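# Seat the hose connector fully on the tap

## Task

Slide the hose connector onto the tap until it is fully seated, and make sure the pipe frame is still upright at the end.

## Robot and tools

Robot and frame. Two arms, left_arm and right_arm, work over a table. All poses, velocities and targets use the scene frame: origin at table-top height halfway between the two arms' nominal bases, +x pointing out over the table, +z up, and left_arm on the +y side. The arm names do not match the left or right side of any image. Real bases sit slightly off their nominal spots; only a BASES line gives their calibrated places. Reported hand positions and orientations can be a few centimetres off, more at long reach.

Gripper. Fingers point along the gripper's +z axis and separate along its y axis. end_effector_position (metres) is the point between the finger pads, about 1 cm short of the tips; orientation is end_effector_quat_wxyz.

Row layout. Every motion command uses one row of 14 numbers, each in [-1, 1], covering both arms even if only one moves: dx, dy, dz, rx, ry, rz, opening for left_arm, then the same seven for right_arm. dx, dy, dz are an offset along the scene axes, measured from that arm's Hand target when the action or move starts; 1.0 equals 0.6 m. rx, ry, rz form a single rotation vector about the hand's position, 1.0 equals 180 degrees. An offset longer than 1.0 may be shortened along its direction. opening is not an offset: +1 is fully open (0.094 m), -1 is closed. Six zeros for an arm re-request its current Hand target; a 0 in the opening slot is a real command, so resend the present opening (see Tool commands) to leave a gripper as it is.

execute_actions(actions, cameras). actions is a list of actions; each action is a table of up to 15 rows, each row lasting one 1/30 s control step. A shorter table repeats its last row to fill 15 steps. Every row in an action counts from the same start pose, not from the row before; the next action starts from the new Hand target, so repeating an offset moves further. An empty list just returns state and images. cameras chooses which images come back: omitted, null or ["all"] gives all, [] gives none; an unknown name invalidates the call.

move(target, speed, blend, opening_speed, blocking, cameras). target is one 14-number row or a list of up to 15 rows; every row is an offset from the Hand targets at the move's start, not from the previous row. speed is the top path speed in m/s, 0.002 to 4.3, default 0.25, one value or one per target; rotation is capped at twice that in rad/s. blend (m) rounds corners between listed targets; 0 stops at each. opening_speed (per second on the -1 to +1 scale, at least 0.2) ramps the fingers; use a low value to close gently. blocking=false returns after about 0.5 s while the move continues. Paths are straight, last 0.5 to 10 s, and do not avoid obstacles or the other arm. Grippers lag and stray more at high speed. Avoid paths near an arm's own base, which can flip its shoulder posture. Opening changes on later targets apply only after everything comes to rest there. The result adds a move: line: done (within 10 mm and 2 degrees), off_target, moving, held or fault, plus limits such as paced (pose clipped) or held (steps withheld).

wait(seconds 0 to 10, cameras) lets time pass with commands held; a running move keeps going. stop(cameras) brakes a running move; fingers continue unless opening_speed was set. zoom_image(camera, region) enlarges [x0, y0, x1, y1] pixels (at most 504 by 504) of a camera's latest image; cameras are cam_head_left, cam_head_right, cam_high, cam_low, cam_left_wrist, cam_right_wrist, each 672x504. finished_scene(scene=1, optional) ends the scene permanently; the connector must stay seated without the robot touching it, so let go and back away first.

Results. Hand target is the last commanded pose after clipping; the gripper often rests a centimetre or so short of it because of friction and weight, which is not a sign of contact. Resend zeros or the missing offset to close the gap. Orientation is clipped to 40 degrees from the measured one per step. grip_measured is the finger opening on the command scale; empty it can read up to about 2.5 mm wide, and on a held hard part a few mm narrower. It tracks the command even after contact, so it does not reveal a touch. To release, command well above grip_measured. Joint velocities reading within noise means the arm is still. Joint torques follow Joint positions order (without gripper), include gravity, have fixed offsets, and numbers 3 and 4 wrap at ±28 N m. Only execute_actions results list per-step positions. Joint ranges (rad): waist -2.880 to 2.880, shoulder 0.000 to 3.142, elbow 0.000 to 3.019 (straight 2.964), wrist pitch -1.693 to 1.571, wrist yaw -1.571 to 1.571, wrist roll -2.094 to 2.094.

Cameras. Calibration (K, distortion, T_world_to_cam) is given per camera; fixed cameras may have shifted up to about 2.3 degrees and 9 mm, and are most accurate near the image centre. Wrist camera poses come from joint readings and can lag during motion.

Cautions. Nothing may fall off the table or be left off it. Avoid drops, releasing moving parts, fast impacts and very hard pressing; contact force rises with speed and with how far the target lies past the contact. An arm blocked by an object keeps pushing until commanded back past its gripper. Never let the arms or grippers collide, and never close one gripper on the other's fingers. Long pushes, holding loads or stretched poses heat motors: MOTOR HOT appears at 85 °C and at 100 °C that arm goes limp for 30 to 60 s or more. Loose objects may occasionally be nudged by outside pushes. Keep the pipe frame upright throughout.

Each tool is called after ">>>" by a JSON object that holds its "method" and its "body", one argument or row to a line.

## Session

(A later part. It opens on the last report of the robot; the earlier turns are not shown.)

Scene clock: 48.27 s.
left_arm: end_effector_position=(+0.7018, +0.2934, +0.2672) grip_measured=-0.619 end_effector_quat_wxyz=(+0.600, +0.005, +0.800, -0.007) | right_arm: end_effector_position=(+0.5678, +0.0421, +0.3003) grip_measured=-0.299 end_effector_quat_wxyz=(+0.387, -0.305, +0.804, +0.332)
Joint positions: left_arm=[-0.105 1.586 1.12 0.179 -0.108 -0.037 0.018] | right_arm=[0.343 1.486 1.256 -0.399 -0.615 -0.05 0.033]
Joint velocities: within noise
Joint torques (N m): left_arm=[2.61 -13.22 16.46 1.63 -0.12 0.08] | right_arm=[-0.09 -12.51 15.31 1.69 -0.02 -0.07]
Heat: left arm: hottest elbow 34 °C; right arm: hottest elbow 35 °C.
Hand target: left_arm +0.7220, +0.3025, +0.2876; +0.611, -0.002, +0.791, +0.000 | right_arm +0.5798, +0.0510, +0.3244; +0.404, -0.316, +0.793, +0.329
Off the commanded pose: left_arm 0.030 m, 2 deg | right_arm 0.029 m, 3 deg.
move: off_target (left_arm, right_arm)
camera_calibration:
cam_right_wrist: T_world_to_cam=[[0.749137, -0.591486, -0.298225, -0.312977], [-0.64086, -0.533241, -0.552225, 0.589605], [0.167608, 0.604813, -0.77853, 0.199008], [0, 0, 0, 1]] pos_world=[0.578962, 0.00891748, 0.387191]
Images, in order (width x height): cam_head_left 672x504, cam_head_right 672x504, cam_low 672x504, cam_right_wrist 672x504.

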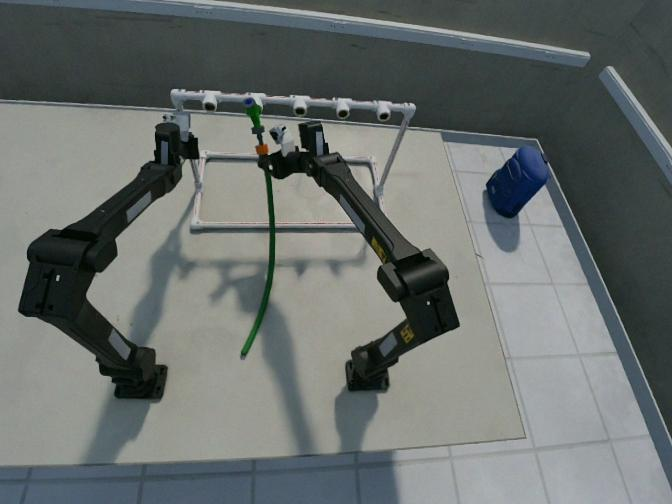

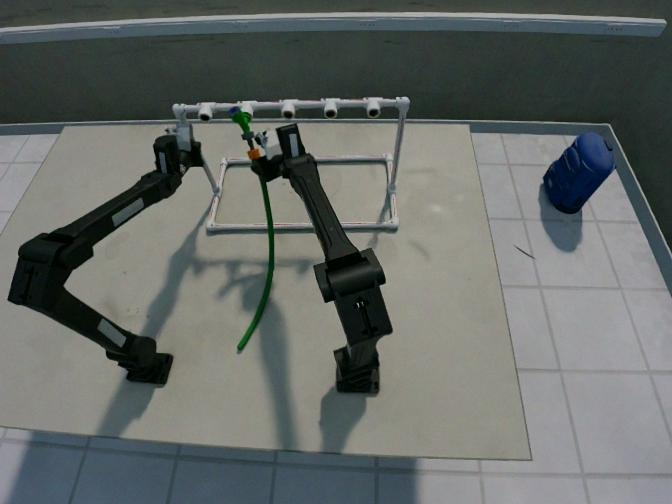

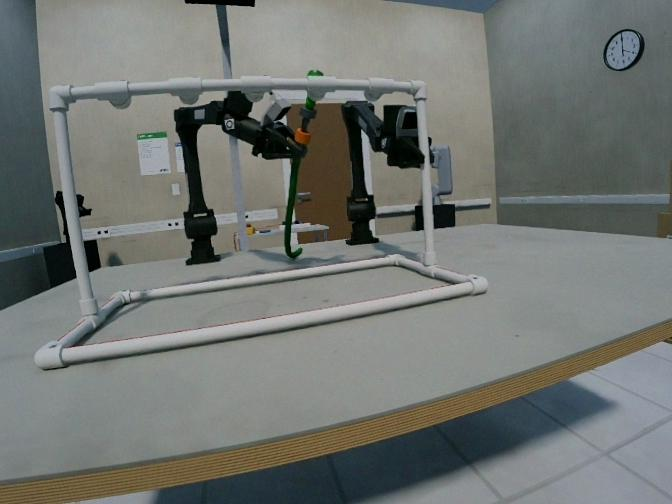

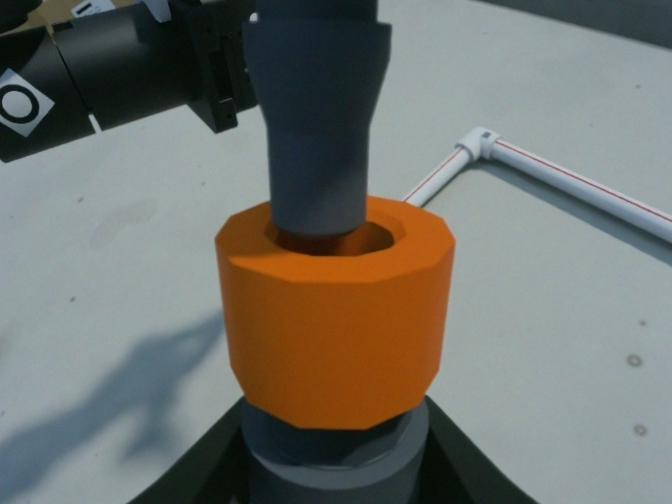

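>>> {"method": "move", "body": {
  "target": [0,0,0,0,0,0,-0.8,-0.001,0.0045,0.0045,0,0,0,-0.6],
  "speed": 0.04,
  "cameras": ["cam_right_wrist","cam_low","cam_head_left","cam_head_right"]
}}

>>> {"method": "zoom_image", "body": {
  "camera": "cam_right_wrist",
  "region": [180, 0, 500, 300]
}}

Scene clock: 49.37 s.
left_arm: end_effector_position=(+0.7019, +0.2933, +0.2669) grip_measured=-0.619 end_effector_quat_wxyz=(+0.599, +0.005, +0.800, -0.007) | right_arm: end_effector_position=(+0.5675, +0.0443, +0.3024) grip_measured=-0.299 end_effector_quat_wxyz=(+0.387, -0.306, +0.804, +0.331)
Joint positions: left_arm=[-0.105 1.586 1.12 0.179 -0.108 -0.037 0.018] | right_arm=[0.347 1.486 1.262 -0.404 -0.61 -0.05 0.033]
Joint velocities: within noise
Joint torques (N m): left_arm=[2.61 -13.27 16.49 1.63 -0.11 0.08] | right_arm=[0.09 -12.63 15.46 1.76 -0.01 -0.03]
Heat: left arm: hottest elbow 35 °C; right arm: hottest elbow 35 °C.
Hand target: left_arm +0.7220, +0.3025, +0.2874; +0.611, -0.002, +0.791, +0.000 | right_arm +0.5792, +0.0538, +0.3272; +0.404, -0.316, +0.792, +0.329
Off the commanded pose: left_arm 0.030 m, 2 deg | right_arm 0.029 m, 3 deg.
move: off_target (left_arm, right_arm)
camera_calibration:
cam_right_wrist: T_world_to_cam=[[0.750316, -0.591204, -0.295809, -0.312307], [-0.639344, -0.535149, -0.552137, 0.591019], [0.168124, 0.603401, -0.779513, 0.199423], [0, 0, 0, 1]] pos_world=[0.578665, 0.0113145, 0.389393]
Images, in order (width x height): cam_head_left 672x504, cam_head_right 672x504, cam_low 672x504, cam_right_wrist 672x504.

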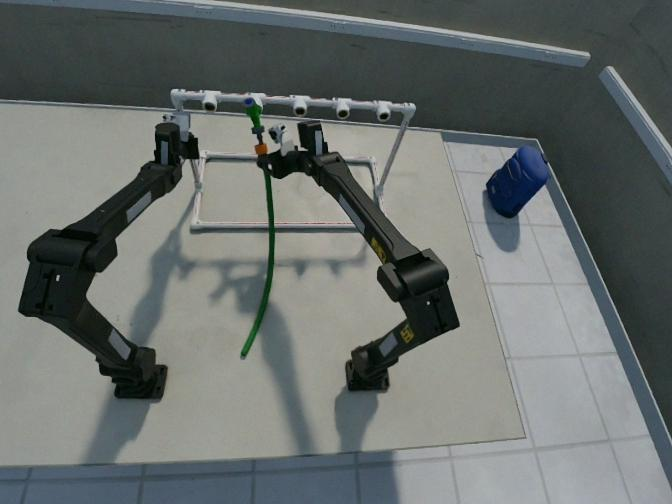

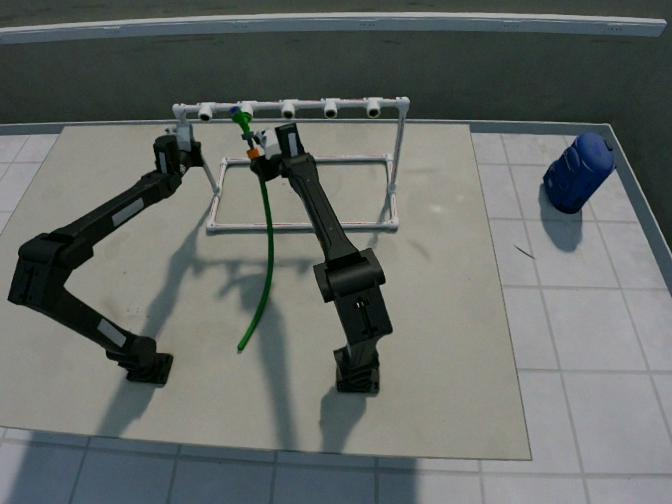

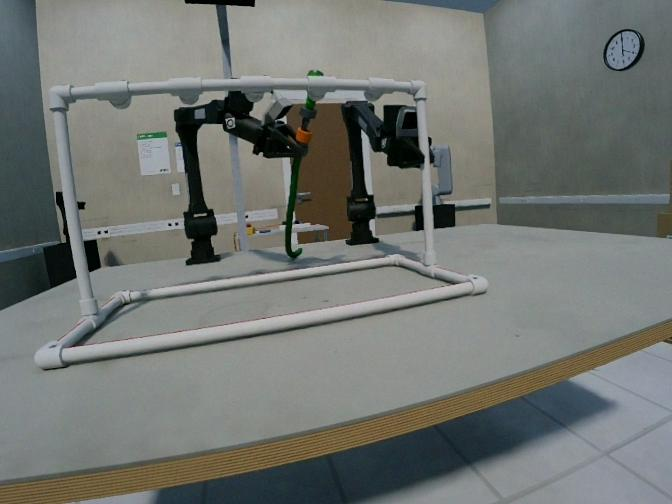

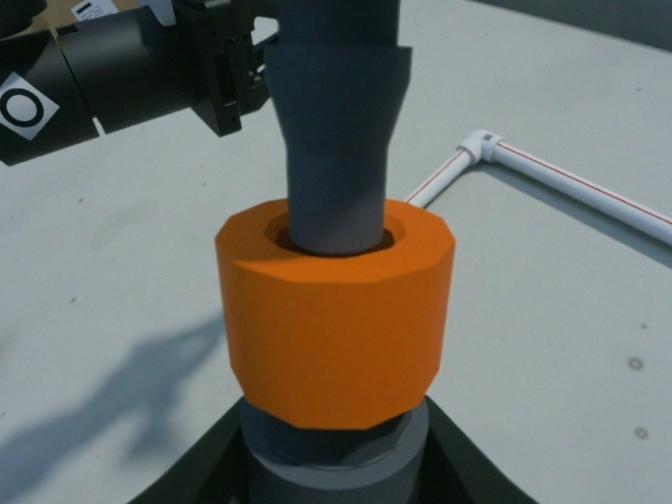

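Scaled by 1.575 from the camera's 672x504 image, which has a finer 960x720 frame.

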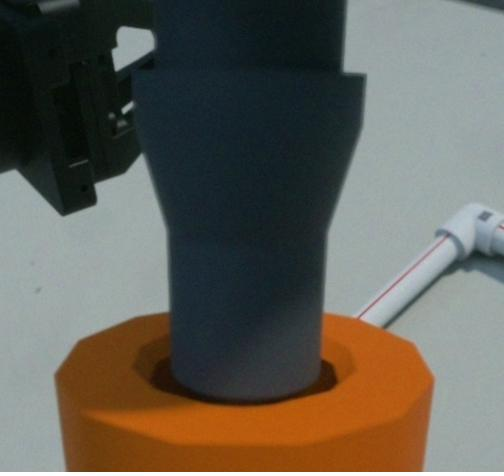

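>>> {"method": "move", "body": {
  "target": [0,0,0,0,0,0,-0.8,0.0055,0.0026,0.0086,0,0,0,-0.6],
  "speed": 0.04,
  "cameras": ["cam_right_wrist","cam_low","cam_head_left"]
}}

>>> {"method": "zoom_image", "body": {
  "camera": "cam_right_wrist",
  "region": [180, 0, 500, 300]
}}

>>> {"method": "zoom_image", "body": {
  "camera": "cam_low",
  "region": [270, 90, 330, 170]
}}

Scene clock: 50.47 s.
left_arm: end_effector_position=(+0.7028, +0.2934, +0.2672) grip_measured=-0.619 end_effector_quat_wxyz=(+0.600, +0.004, +0.800, -0.006) | right_arm: end_effector_position=(+0.5681, +0.0447, +0.3032) grip_measured=-0.299 end_effector_quat_wxyz=(+0.382, -0.305, +0.807, +0.331)
Joint positions: left_arm=[-0.105 1.588 1.123 0.179 -0.109 -0.037 0.018] | right_arm=[0.348 1.489 1.273 -0.423 -0.61 -0.05 0.033]
Joint velocities: within noise
Joint torques (N m): left_arm=[2.55 -13.39 16.28 1.62 -0.07 0.07] | right_arm=[0.03 -12.51 16.2 1.92 -0.02 -0.04]
Heat: left arm: hottest elbow 35 °C; right arm: hottest elbow 35 °C.
Hand target: left_arm +0.7220, +0.3025, +0.2876; +0.611, -0.002, +0.791, +0.000 | right_arm +0.5826, +0.0552, +0.3324; +0.404, -0.316, +0.793, +0.329
Off the commanded pose: left_arm 0.029 m, 2 deg | right_arm 0.034 m, 3 deg.
move: off_target (left_arm, right_arm)
camera_calibration:
cam_right_wrist: T_world_to_cam=[[0.747312, -0.592327, -0.30112, -0.308885], [-0.644926, -0.537464, -0.543326, 0.592664], [0.159985, 0.600234, -0.78366, 0.205697], [0, 0, 0, 1]] pos_world=[0.580149, 0.0121079, 0.390195]
Images, in order (width x height): cam_head_left 672x504, cam_low 672x504, cam_right_wrist 672x504.

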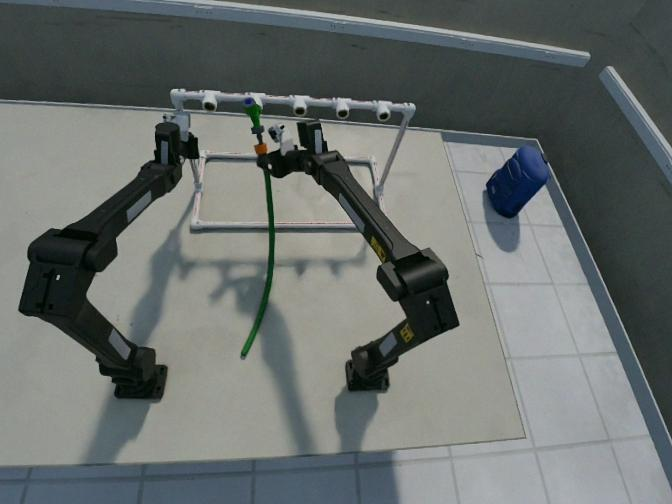

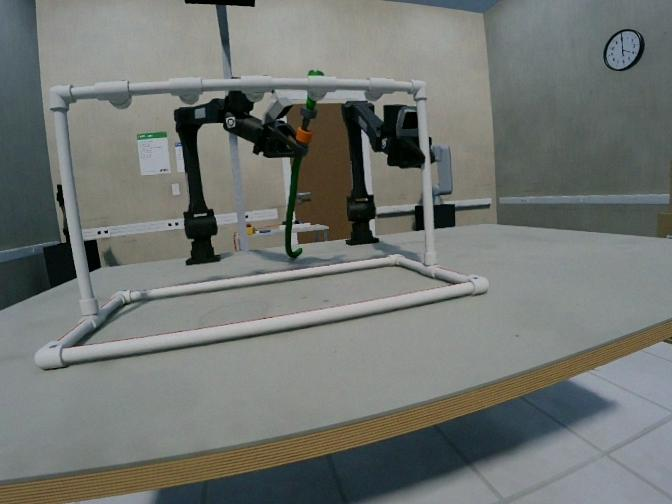

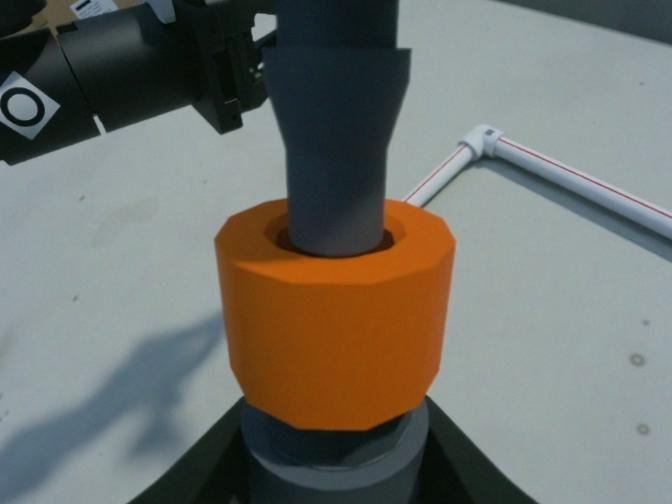

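Scaled by 1.575 from the camera's 672x504 image, which has a finer 960x720 frame.

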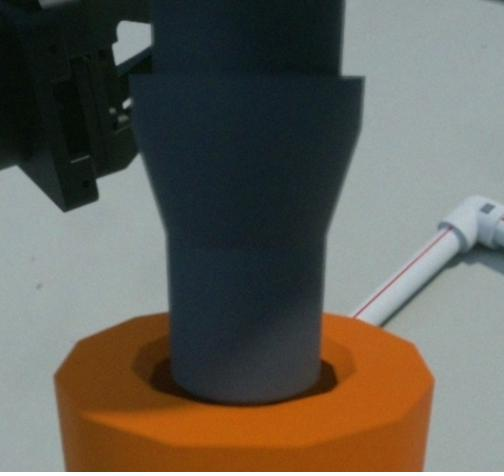

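Scaled by 6.300 from the camera's 672x504 image, which has a finer 960x720 frame.

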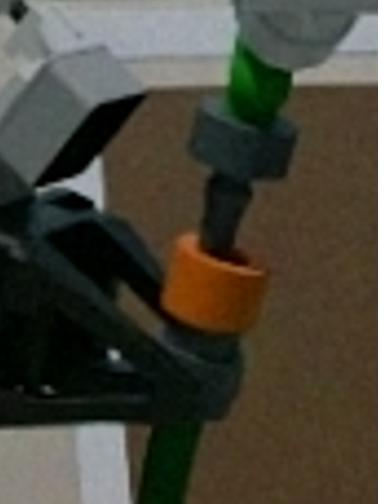

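>>> {"method": "move", "body": {
  "target": [0,0,0,0,0,0,-0.8,-0.0072,-0.0085,-0.006,0,0,0,-0.6],
  "speed": 0.04,
  "cameras": ["cam_right_wrist","cam_low","cam_head_left"]
}}

>>> {"method": "zoom_image", "body": {
  "camera": "cam_right_wrist",
  "region": [180, 0, 500, 300]
}}

>>> {"method": "zoom_image", "body": {
  "camera": "cam_low",
  "region": [270, 90, 330, 170]
}}

>>> {"method": "zoom_image", "body": {
  "camera": "cam_head_left",
  "region": [240, 110, 290, 180]
}}

Scene clock: 53.70 s.
left_arm: end_effector_position=(+0.7028, +0.2934, +0.2672) grip_measured=-0.619 end_effector_quat_wxyz=(+0.600, +0.004, +0.800, -0.006) | right_arm: end_effector_position=(+0.5680, +0.0447, +0.3031) grip_measured=-0.299 end_effector_quat_wxyz=(+0.382, -0.305, +0.807, +0.331)
Joint positions: left_arm=[-0.105 1.588 1.123 0.179 -0.109 -0.037 0.018] | right_arm=[0.348 1.489 1.273 -0.423 -0.61 -0.05 0.033]
Joint velocities: within noise
Joint torques (N m): left_arm=[2.61 -13.51 16.25 1.66 -0.07 0.07] | right_arm=[-0.67 -13.33 14.41 2.19 -0.22 -0.07]
Heat: left arm: hottest elbow 36 °C; right arm: hottest elbow 35 °C.
Hand target: left_arm +0.7220, +0.3025, +0.2876; +0.611, -0.002, +0.791, +0.000 | right_arm +0.5783, +0.0501, +0.3287; +0.404, -0.316, +0.793, +0.329
Off the commanded pose: left_arm 0.029 m, 2 deg | right_arm 0.028 m, 3 deg.
move: off_target (left_arm, right_arm)
camera_calibration:
cam_right_wrist: T_world_to_cam=[[0.7472, -0.592406, -0.301242, -0.308727], [-0.645108, -0.537533, -0.543042, 0.59254], [0.159773, 0.600095, -0.78381, 0.205818], [0, 0, 0, 1]] pos_world=[0.580048, 0.0121077, 0.390095]
Images, in order (width x height): cam_head_left 672x504, cam_low 672x504, cam_right_wrist 672x504.

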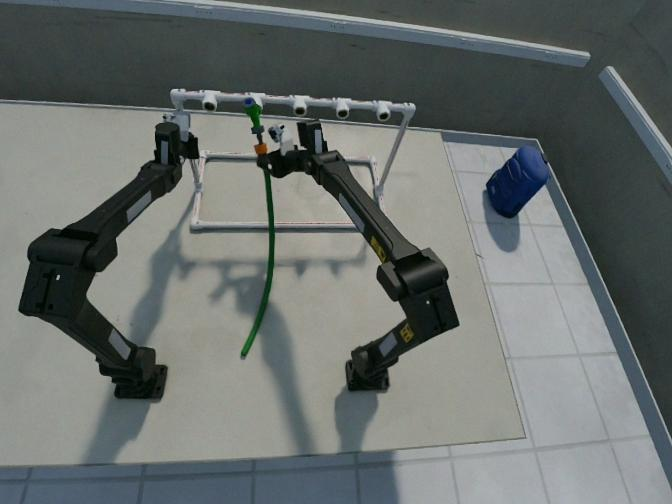

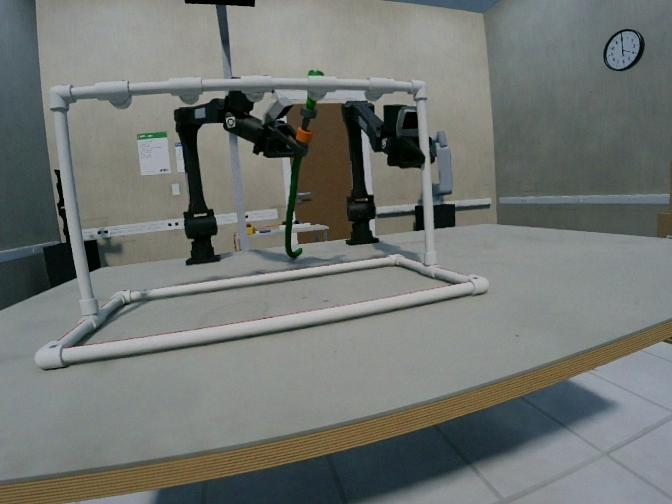

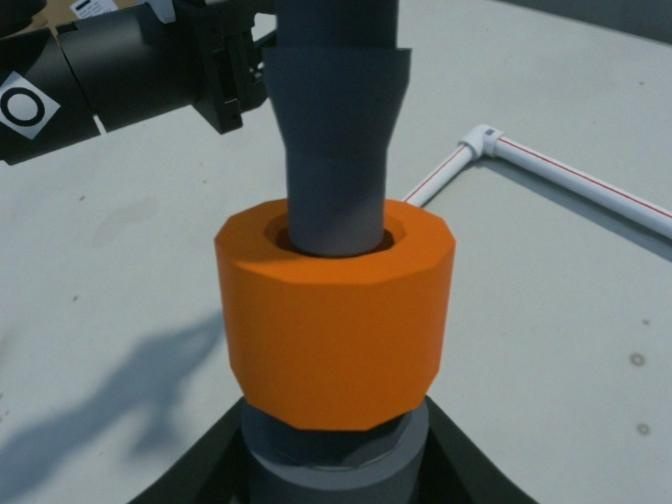

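Scaled by 1.575 from the camera's 672x504 image, which has a finer 960x720 frame.

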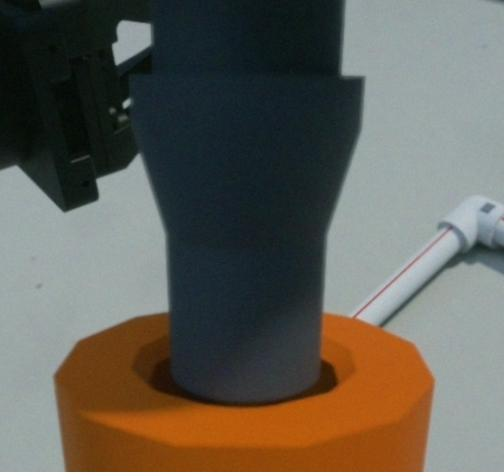

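Scaled by 6.300 from the camera's 672x504 image, which has a finer 960x720 frame.

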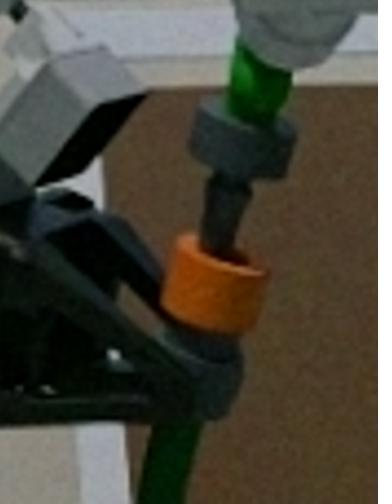

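Scaled by 7.200 from the camera's 672x504 image, which has a finer 960x720 frame.

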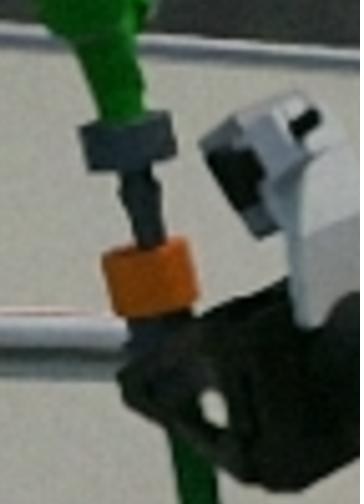

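>>> {"method": "move", "body": {
  "target": [0,0,0,0,0,0,-0.8,-0.0187,-0.022,-0.031,0,0,0,-0.6],
  "speed": 0.05,
  "cameras": []
}}

>>> {"method": "move", "body": {
  "target": [0,0,0,0,0,0,-0.8,0.0172,0.0248,0.0275,0,0,0,-0.6],
  "speed": 0.05,
  "cameras": ["cam_right_wrist","cam_low","cam_head_left"]
}}

>>> {"method": "zoom_image", "body": {
  "camera": "cam_right_wrist",
  "region": [180, 0, 500, 300]
}}

>>> {"method": "zoom_image", "body": {
  "camera": "cam_low",
  "region": [270, 90, 330, 170]
}}

Scene clock: 55.30 s.
left_arm: end_effector_position=(+0.7028, +0.2934, +0.2672) grip_measured=-0.619 end_effector_quat_wxyz=(+0.600, +0.004, +0.800, -0.006) | right_arm: end_effector_position=(+0.5668, +0.0407, +0.2968) grip_measured=-0.299 end_effector_quat_wxyz=(+0.385, -0.309, +0.804, +0.332)
Joint positions: left_arm=[-0.105 1.588 1.123 0.179 -0.109 -0.037 0.018] | right_arm=[0.34 1.486 1.249 -0.398 -0.621 -0.061 0.033]
Joint velocities: within noise
Joint torques (N m): left_arm=[2.61 -13.45 16.25 1.65 -0.07 0.07] | right_arm=[-1.14 -14.97 9.92 2.92 -0.33 -0.08]
Heat: left arm: hottest elbow 37 °C; right arm: hottest elbow 35 °C.
Hand target: left_arm +0.7220, +0.3025, +0.2876; +0.611, -0.002, +0.791, +0.000 | right_arm +0.5671, +0.0368, +0.3101; +0.404, -0.316, +0.793, +0.329
Off the commanded pose: left_arm 0.029 m, 2 deg | right_arm 0.014 m, 3 deg.
move: off_target (left_arm, right_arm)
No camera images: "cameras" was empty.

Scene clock: 56.33 s.
left_arm: end_effector_position=(+0.7028, +0.2934, +0.2672) grip_measured=-0.619 end_effector_quat_wxyz=(+0.600, +0.004, +0.800, -0.006) | right_arm: end_effector_position=(+0.5669, +0.0429, +0.2991) grip_measured=-0.299 end_effector_quat_wxyz=(+0.387, -0.310, +0.804, +0.329)
Joint positions: left_arm=[-0.105 1.588 1.123 0.179 -0.109 -0.037 0.018] | right_arm=[0.345 1.486 1.255 -0.403 -0.612 -0.061 0.033]
Joint velocities: within noise
Joint torques (N m): left_arm=[2.61 -13.45 16.25 1.63 -0.06 0.07] | right_arm=[-0.03 -13.1 15.32 1.73 -0.01 0.07]
Heat: left arm: hottest elbow 37 °C; right arm: hottest elbow 35 °C.
Hand target: left_arm +0.7220, +0.3025, +0.2876; +0.611, -0.002, +0.791, +0.000 | right_arm +0.5773, +0.0518, +0.3267; +0.404, -0.316, +0.793, +0.329
Off the commanded pose: left_arm 0.029 m, 2 deg | right_arm 0.031 m, 3 deg.
move: off_target (left_arm, right_arm)
camera_calibration:
cam_right_wrist: T_world_to_cam=[[0.753981, -0.589276, -0.290286, -0.317466], [-0.635108, -0.541065, -0.551259, 0.58554], [0.167779, 0.600002, -0.782207, 0.198888], [0, 0, 0, 1]] pos_world=[0.577875, 0.0104071, 0.3862]
Images, in order (width x height): cam_head_left 672x504, cam_low 672x504, cam_right_wrist 672x504.

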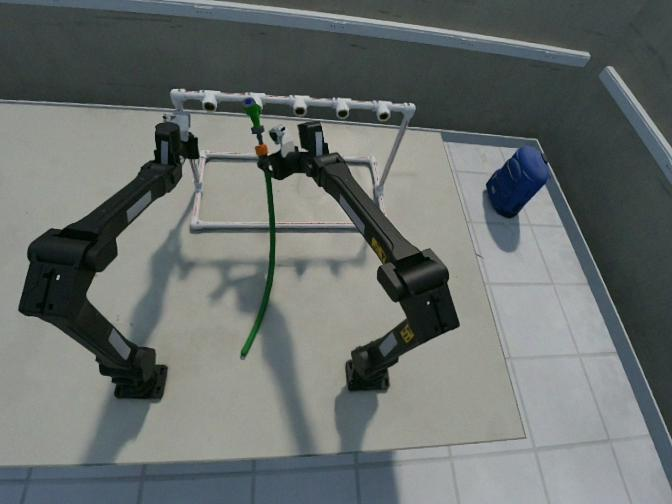

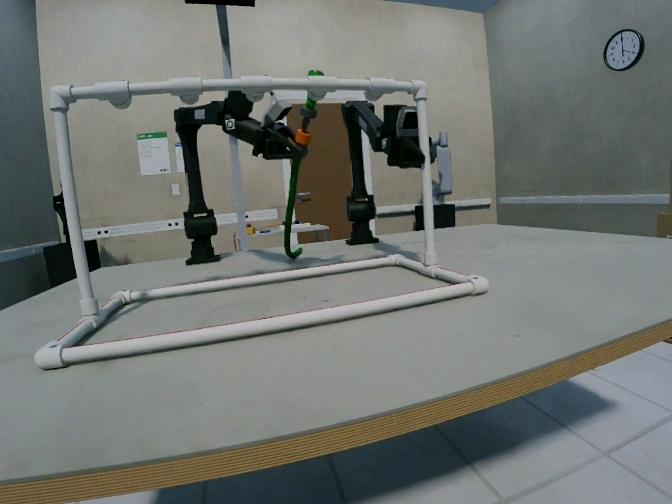

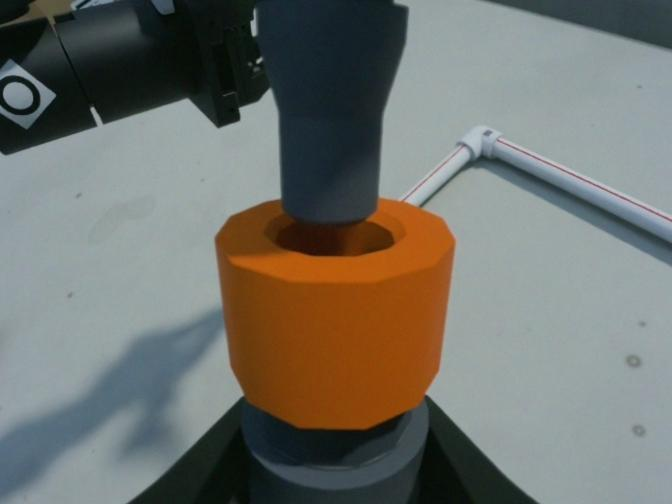

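Scaled by 1.575 from the camera's 672x504 image, which has a finer 960x720 frame.

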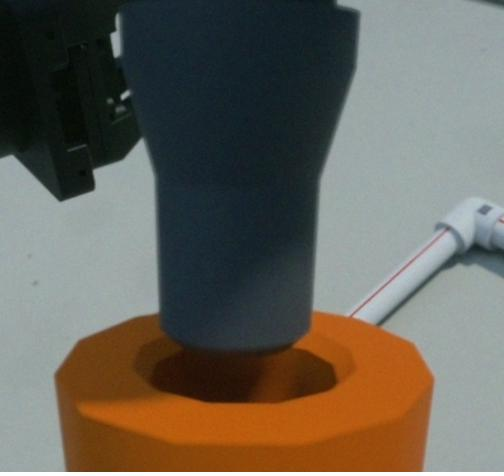

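Scaled by 6.300 from the camera's 672x504 image, which has a finer 960x720 frame.

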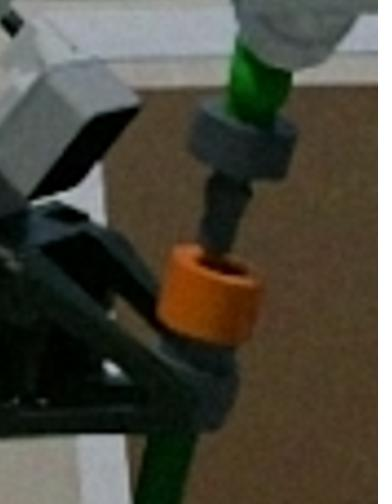

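>>> {"method": "move", "body": {
  "target": [0,0,0,0,0,0,-0.8,0.0,0.0,0.0095,0,0,0,-0.6],
  "speed": 0.05,
  "cameras": ["cam_right_wrist","cam_low","cam_head_left"]
}}

>>> {"method": "zoom_image", "body": {
  "camera": "cam_right_wrist",
  "region": [180, 0, 500, 300]
}}

>>> {"method": "zoom_image", "body": {
  "camera": "cam_low",
  "region": [270, 90, 330, 170]
}}

Scene clock: 57.43 s.
left_arm: end_effector_position=(+0.7028, +0.2934, +0.2672) grip_measured=-0.619 end_effector_quat_wxyz=(+0.600, +0.004, +0.800, -0.006) | right_arm: end_effector_position=(+0.5673, +0.0429, +0.3022) grip_measured=-0.299 end_effector_quat_wxyz=(+0.385, -0.309, +0.805, +0.329)
Joint positions: left_arm=[-0.105 1.588 1.123 0.179 -0.109 -0.037 0.018] | right_arm=[0.345 1.486 1.266 -0.418 -0.612 -0.061 0.033]
Joint velocities: within noise
Joint torques (N m): left_arm=[2.61 -13.45 16.29 1.65 -0.07 0.08] | right_arm=[-0.03 -13.39 15.47 1.63 -0.03 0.06]
Heat: left arm: hottest elbow 37 °C; right arm: hottest elbow 35 °C.
Hand target: left_arm +0.7220, +0.3025, +0.2876; +0.611, -0.002, +0.791, +0.000 | right_arm +0.5774, +0.0518, +0.3323; +0.404, -0.316, +0.793, +0.329
Off the commanded pose: left_arm 0.029 m, 2 deg | right_arm 0.033 m, 3 deg.
move: off_target (left_arm, right_arm)
camera_calibration:
cam_right_wrist: T_world_to_cam=[[0.752557, -0.590056, -0.292388, -0.315309], [-0.637609, -0.541872, -0.547568, 0.587987], [0.164659, 0.598506, -0.784014, 0.203606], [0, 0, 0, 1]] pos_world=[0.578668, 0.0107041, 0.3894]
Images, in order (width x height): cam_head_left 672x504, cam_low 672x504, cam_right_wrist 672x504.

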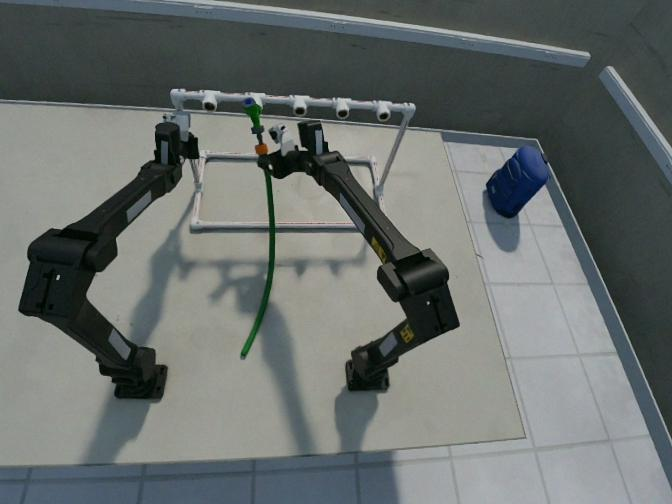

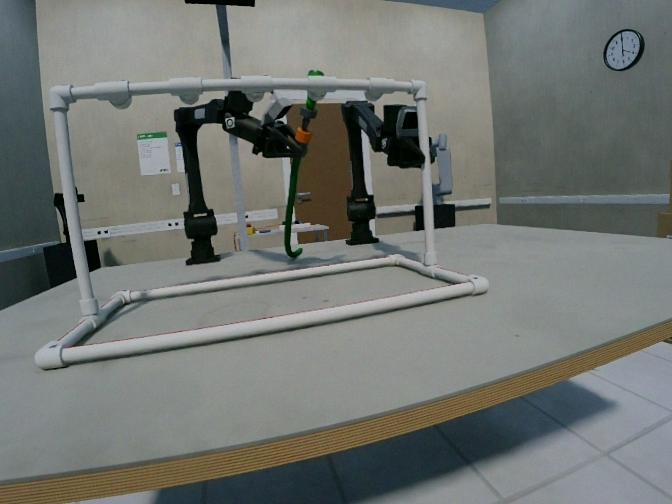

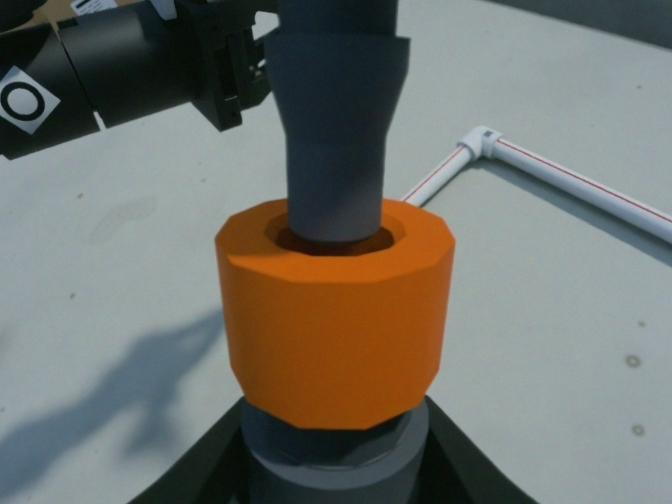

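Scaled by 1.575 from the camera's 672x504 image, which has a finer 960x720 frame.

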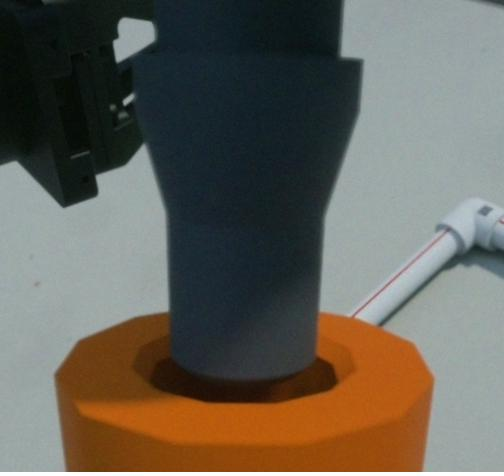

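Scaled by 6.300 from the camera's 672x504 image, which has a finer 960x720 frame.

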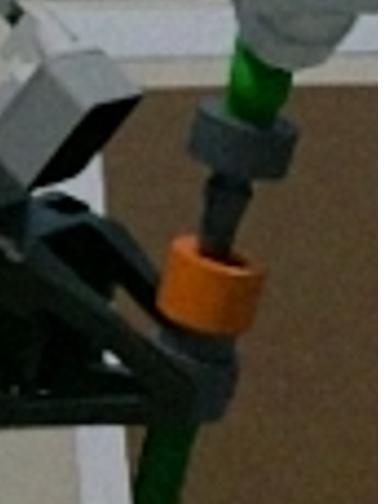

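>>> {"method": "move", "body": {
  "target": [0,0,0,0,0,0,-0.8,0.0078,0.0025,0.0147,0,0,0,-0.6],
  "speed": 0.04,
  "cameras": ["cam_right_wrist","cam_low","cam_head_left"]
}}

>>> {"method": "zoom_image", "body": {
  "camera": "cam_right_wrist",
  "region": [180, 0, 500, 300]
}}

>>> {"method": "zoom_image", "body": {
  "camera": "cam_low",
  "region": [270, 90, 330, 170]
}}

Scene clock: 58.57 s.
left_arm: end_effector_position=(+0.7028, +0.2934, +0.2672) grip_measured=-0.619 end_effector_quat_wxyz=(+0.600, +0.004, +0.800, -0.006) | right_arm: end_effector_position=(+0.5705, +0.0440, +0.3148) grip_measured=-0.299 end_effector_quat_wxyz=(+0.387, -0.310, +0.804, +0.329)
Joint positions: left_arm=[-0.105 1.588 1.123 0.179 -0.109 -0.037 0.018] | right_arm=[0.345 1.486 1.297 -0.443 -0.611 -0.061 0.033]
Joint velocities: within noise
Joint torques (N m): left_arm=[2.61 -13.45 16.27 1.66 -0.06 0.07] | right_arm=[-0.09 -12.57 15.62 1.66 -0.08 0.06]
Heat: left arm: hottest elbow 38 °C; right arm: hottest elbow 36 °C.
Hand target: left_arm +0.7220, +0.3025, +0.2876; +0.611, -0.002, +0.791, +0.000 | right_arm +0.5820, +0.0533, +0.3411; +0.404, -0.316, +0.793, +0.329
Off the commanded pose: left_arm 0.029 m, 2 deg | right_arm 0.030 m, 2 deg.
move: off_target (left_arm, right_arm)
camera_calibration:
cam_right_wrist: T_world_to_cam=[[0.753925, -0.589998, -0.288963, -0.315228], [-0.634694, -0.540589, -0.552202, 0.597192], [0.169588, 0.599722, -0.782032, 0.208839], [0, 0, 0, 1]] pos_world=[0.581277, 0.0116066, 0.402]
Images, in order (width x height): cam_head_left 672x504, cam_low 672x504, cam_right_wrist 672x504.

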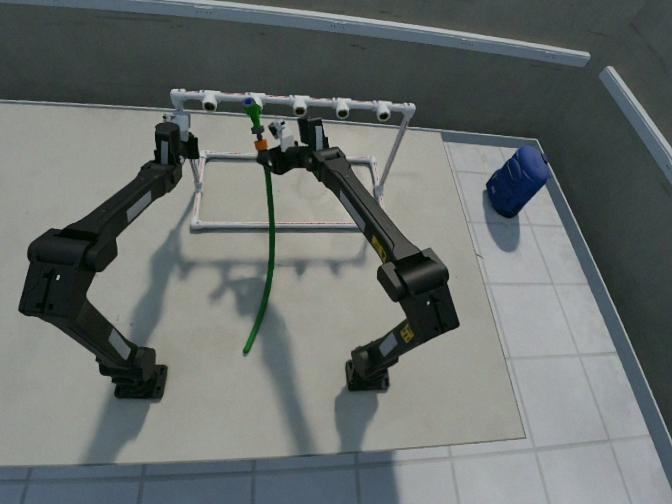

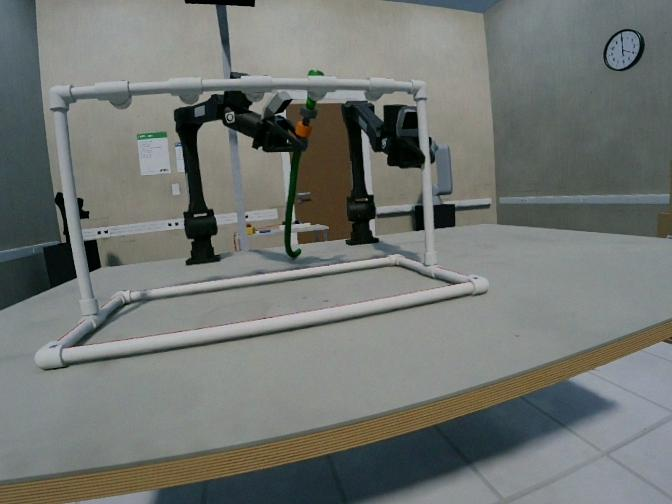

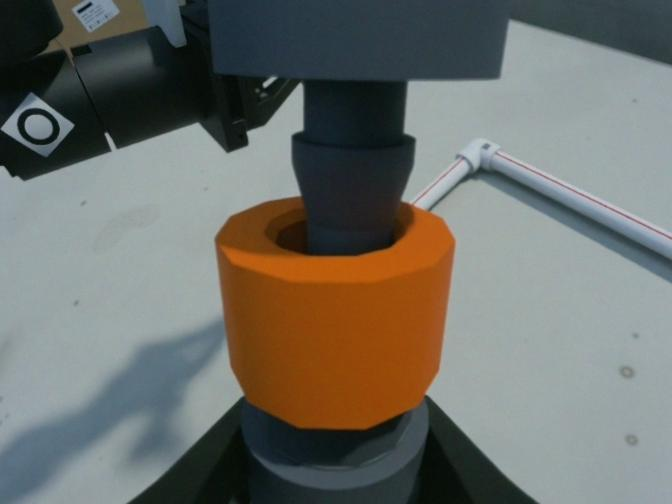

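Scaled by 1.575 from the camera's 672x504 image, which has a finer 960x720 frame.

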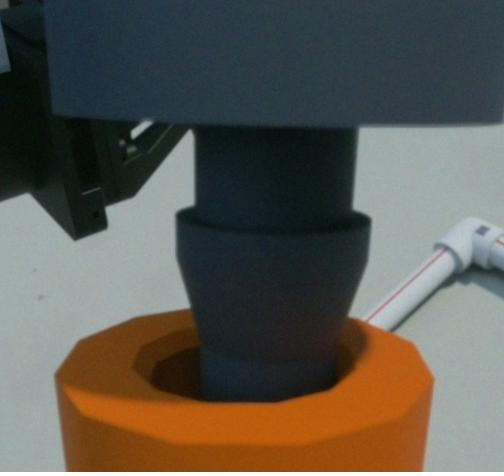

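Scaled by 6.300 from the camera's 672x504 image, which has a finer 960x720 frame.

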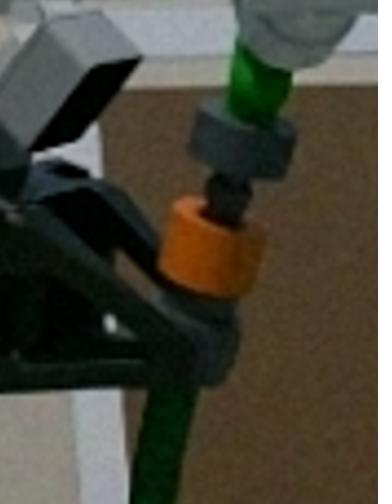

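>>> {"method": "move", "body": {
  "target": [0,0,0,0,0,0,-0.8,0.006,-0.001,0.0,0,0,0,-0.6],
  "speed": 0.04,
  "cameras": ["cam_right_wrist","cam_low","cam_head_left"]
}}

>>> {"method": "zoom_image", "body": {
  "camera": "cam_right_wrist",
  "region": [180, 0, 500, 300]
}}

>>> {"method": "zoom_image", "body": {
  "camera": "cam_low",
  "region": [270, 90, 330, 170]
}}

>>> {"method": "zoom_image", "body": {
  "camera": "cam_head_left",
  "region": [240, 110, 290, 180]
}}

Scene clock: 60.03 s.
left_arm: end_effector_position=(+0.7028, +0.2934, +0.2672) grip_measured=-0.619 end_effector_quat_wxyz=(+0.600, +0.004, +0.800, -0.006) | right_arm: end_effector_position=(+0.5734, +0.0451, +0.3155) grip_measured=-0.299 end_effector_quat_wxyz=(+0.387, -0.310, +0.804, +0.329)
Joint positions: left_arm=[-0.105 1.588 1.123 0.179 -0.109 -0.037 0.018] | right_arm=[0.345 1.494 1.308 -0.445 -0.611 -0.061 0.033]
Joint velocities: within noise
Joint torques (N m): left_arm=[2.73 -13.45 16.28 1.63 -0.07 0.07] | right_arm=[-0.32 -12.86 15.66 1.77 -0.2 0.04]
Heat: left arm: hottest elbow 38 °C; right arm: hottest elbow 36 °C.
Hand target: left_arm +0.7220, +0.3025, +0.2876; +0.611, -0.002, +0.791, +0.000 | right_arm +0.5856, +0.0527, +0.3414; +0.404, -0.316, +0.792, +0.329
Off the commanded pose: left_arm 0.029 m, 2 deg | right_arm 0.029 m, 2 deg.
move: off_target (left_arm, right_arm)
camera_calibration:
cam_right_wrist: T_world_to_cam=[[0.753925, -0.589998, -0.288963, -0.316563], [-0.634694, -0.540589, -0.552202, 0.600014], [0.169588, 0.599722, -0.782032, 0.208235], [0, 0, 0, 1]] pos_world=[0.584177, 0.0127066, 0.4027]
Images, in order (width x height): cam_head_left 672x504, cam_low 672x504, cam_right_wrist 672x504.

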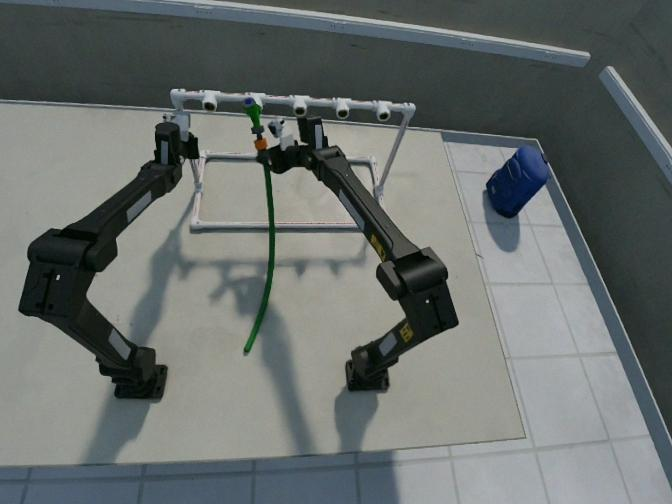

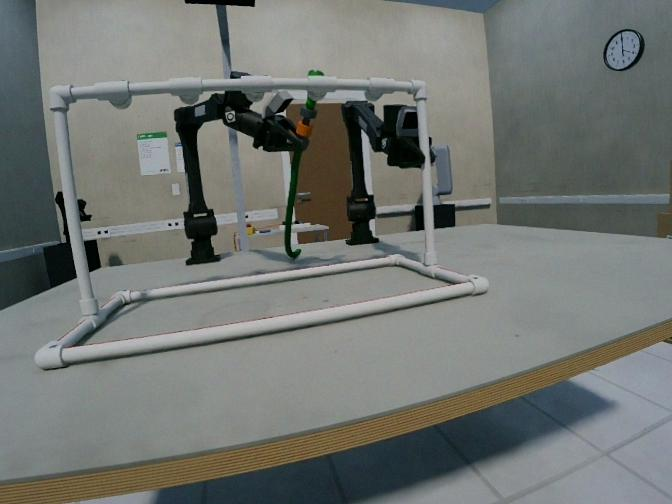

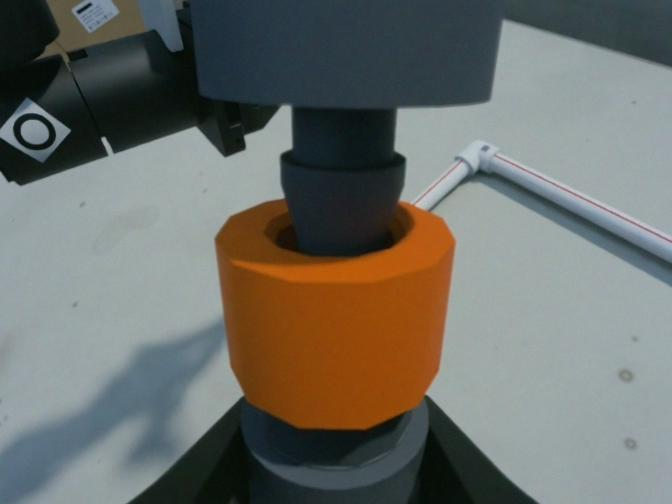

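Scaled by 1.575 from the camera's 672x504 image, which has a finer 960x720 frame.

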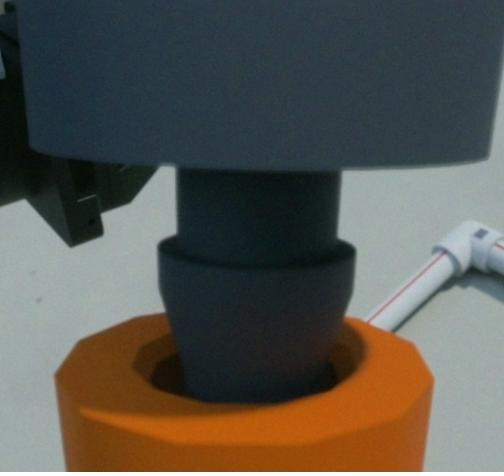

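Scaled by 6.300 from the camera's 672x504 image, which has a finer 960x720 frame.

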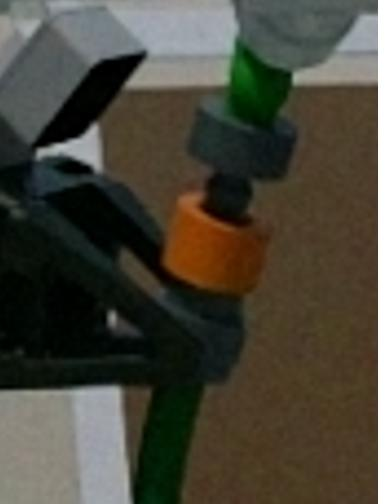

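Scaled by 7.200 from the camera's 672x504 image, which has a finer 960x720 frame.

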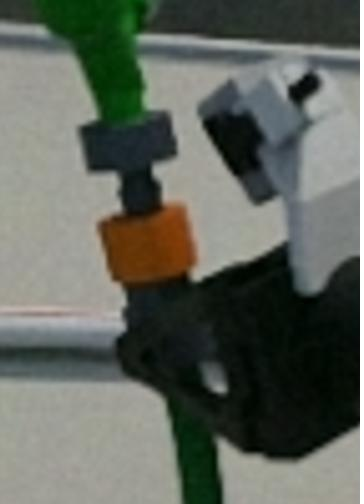

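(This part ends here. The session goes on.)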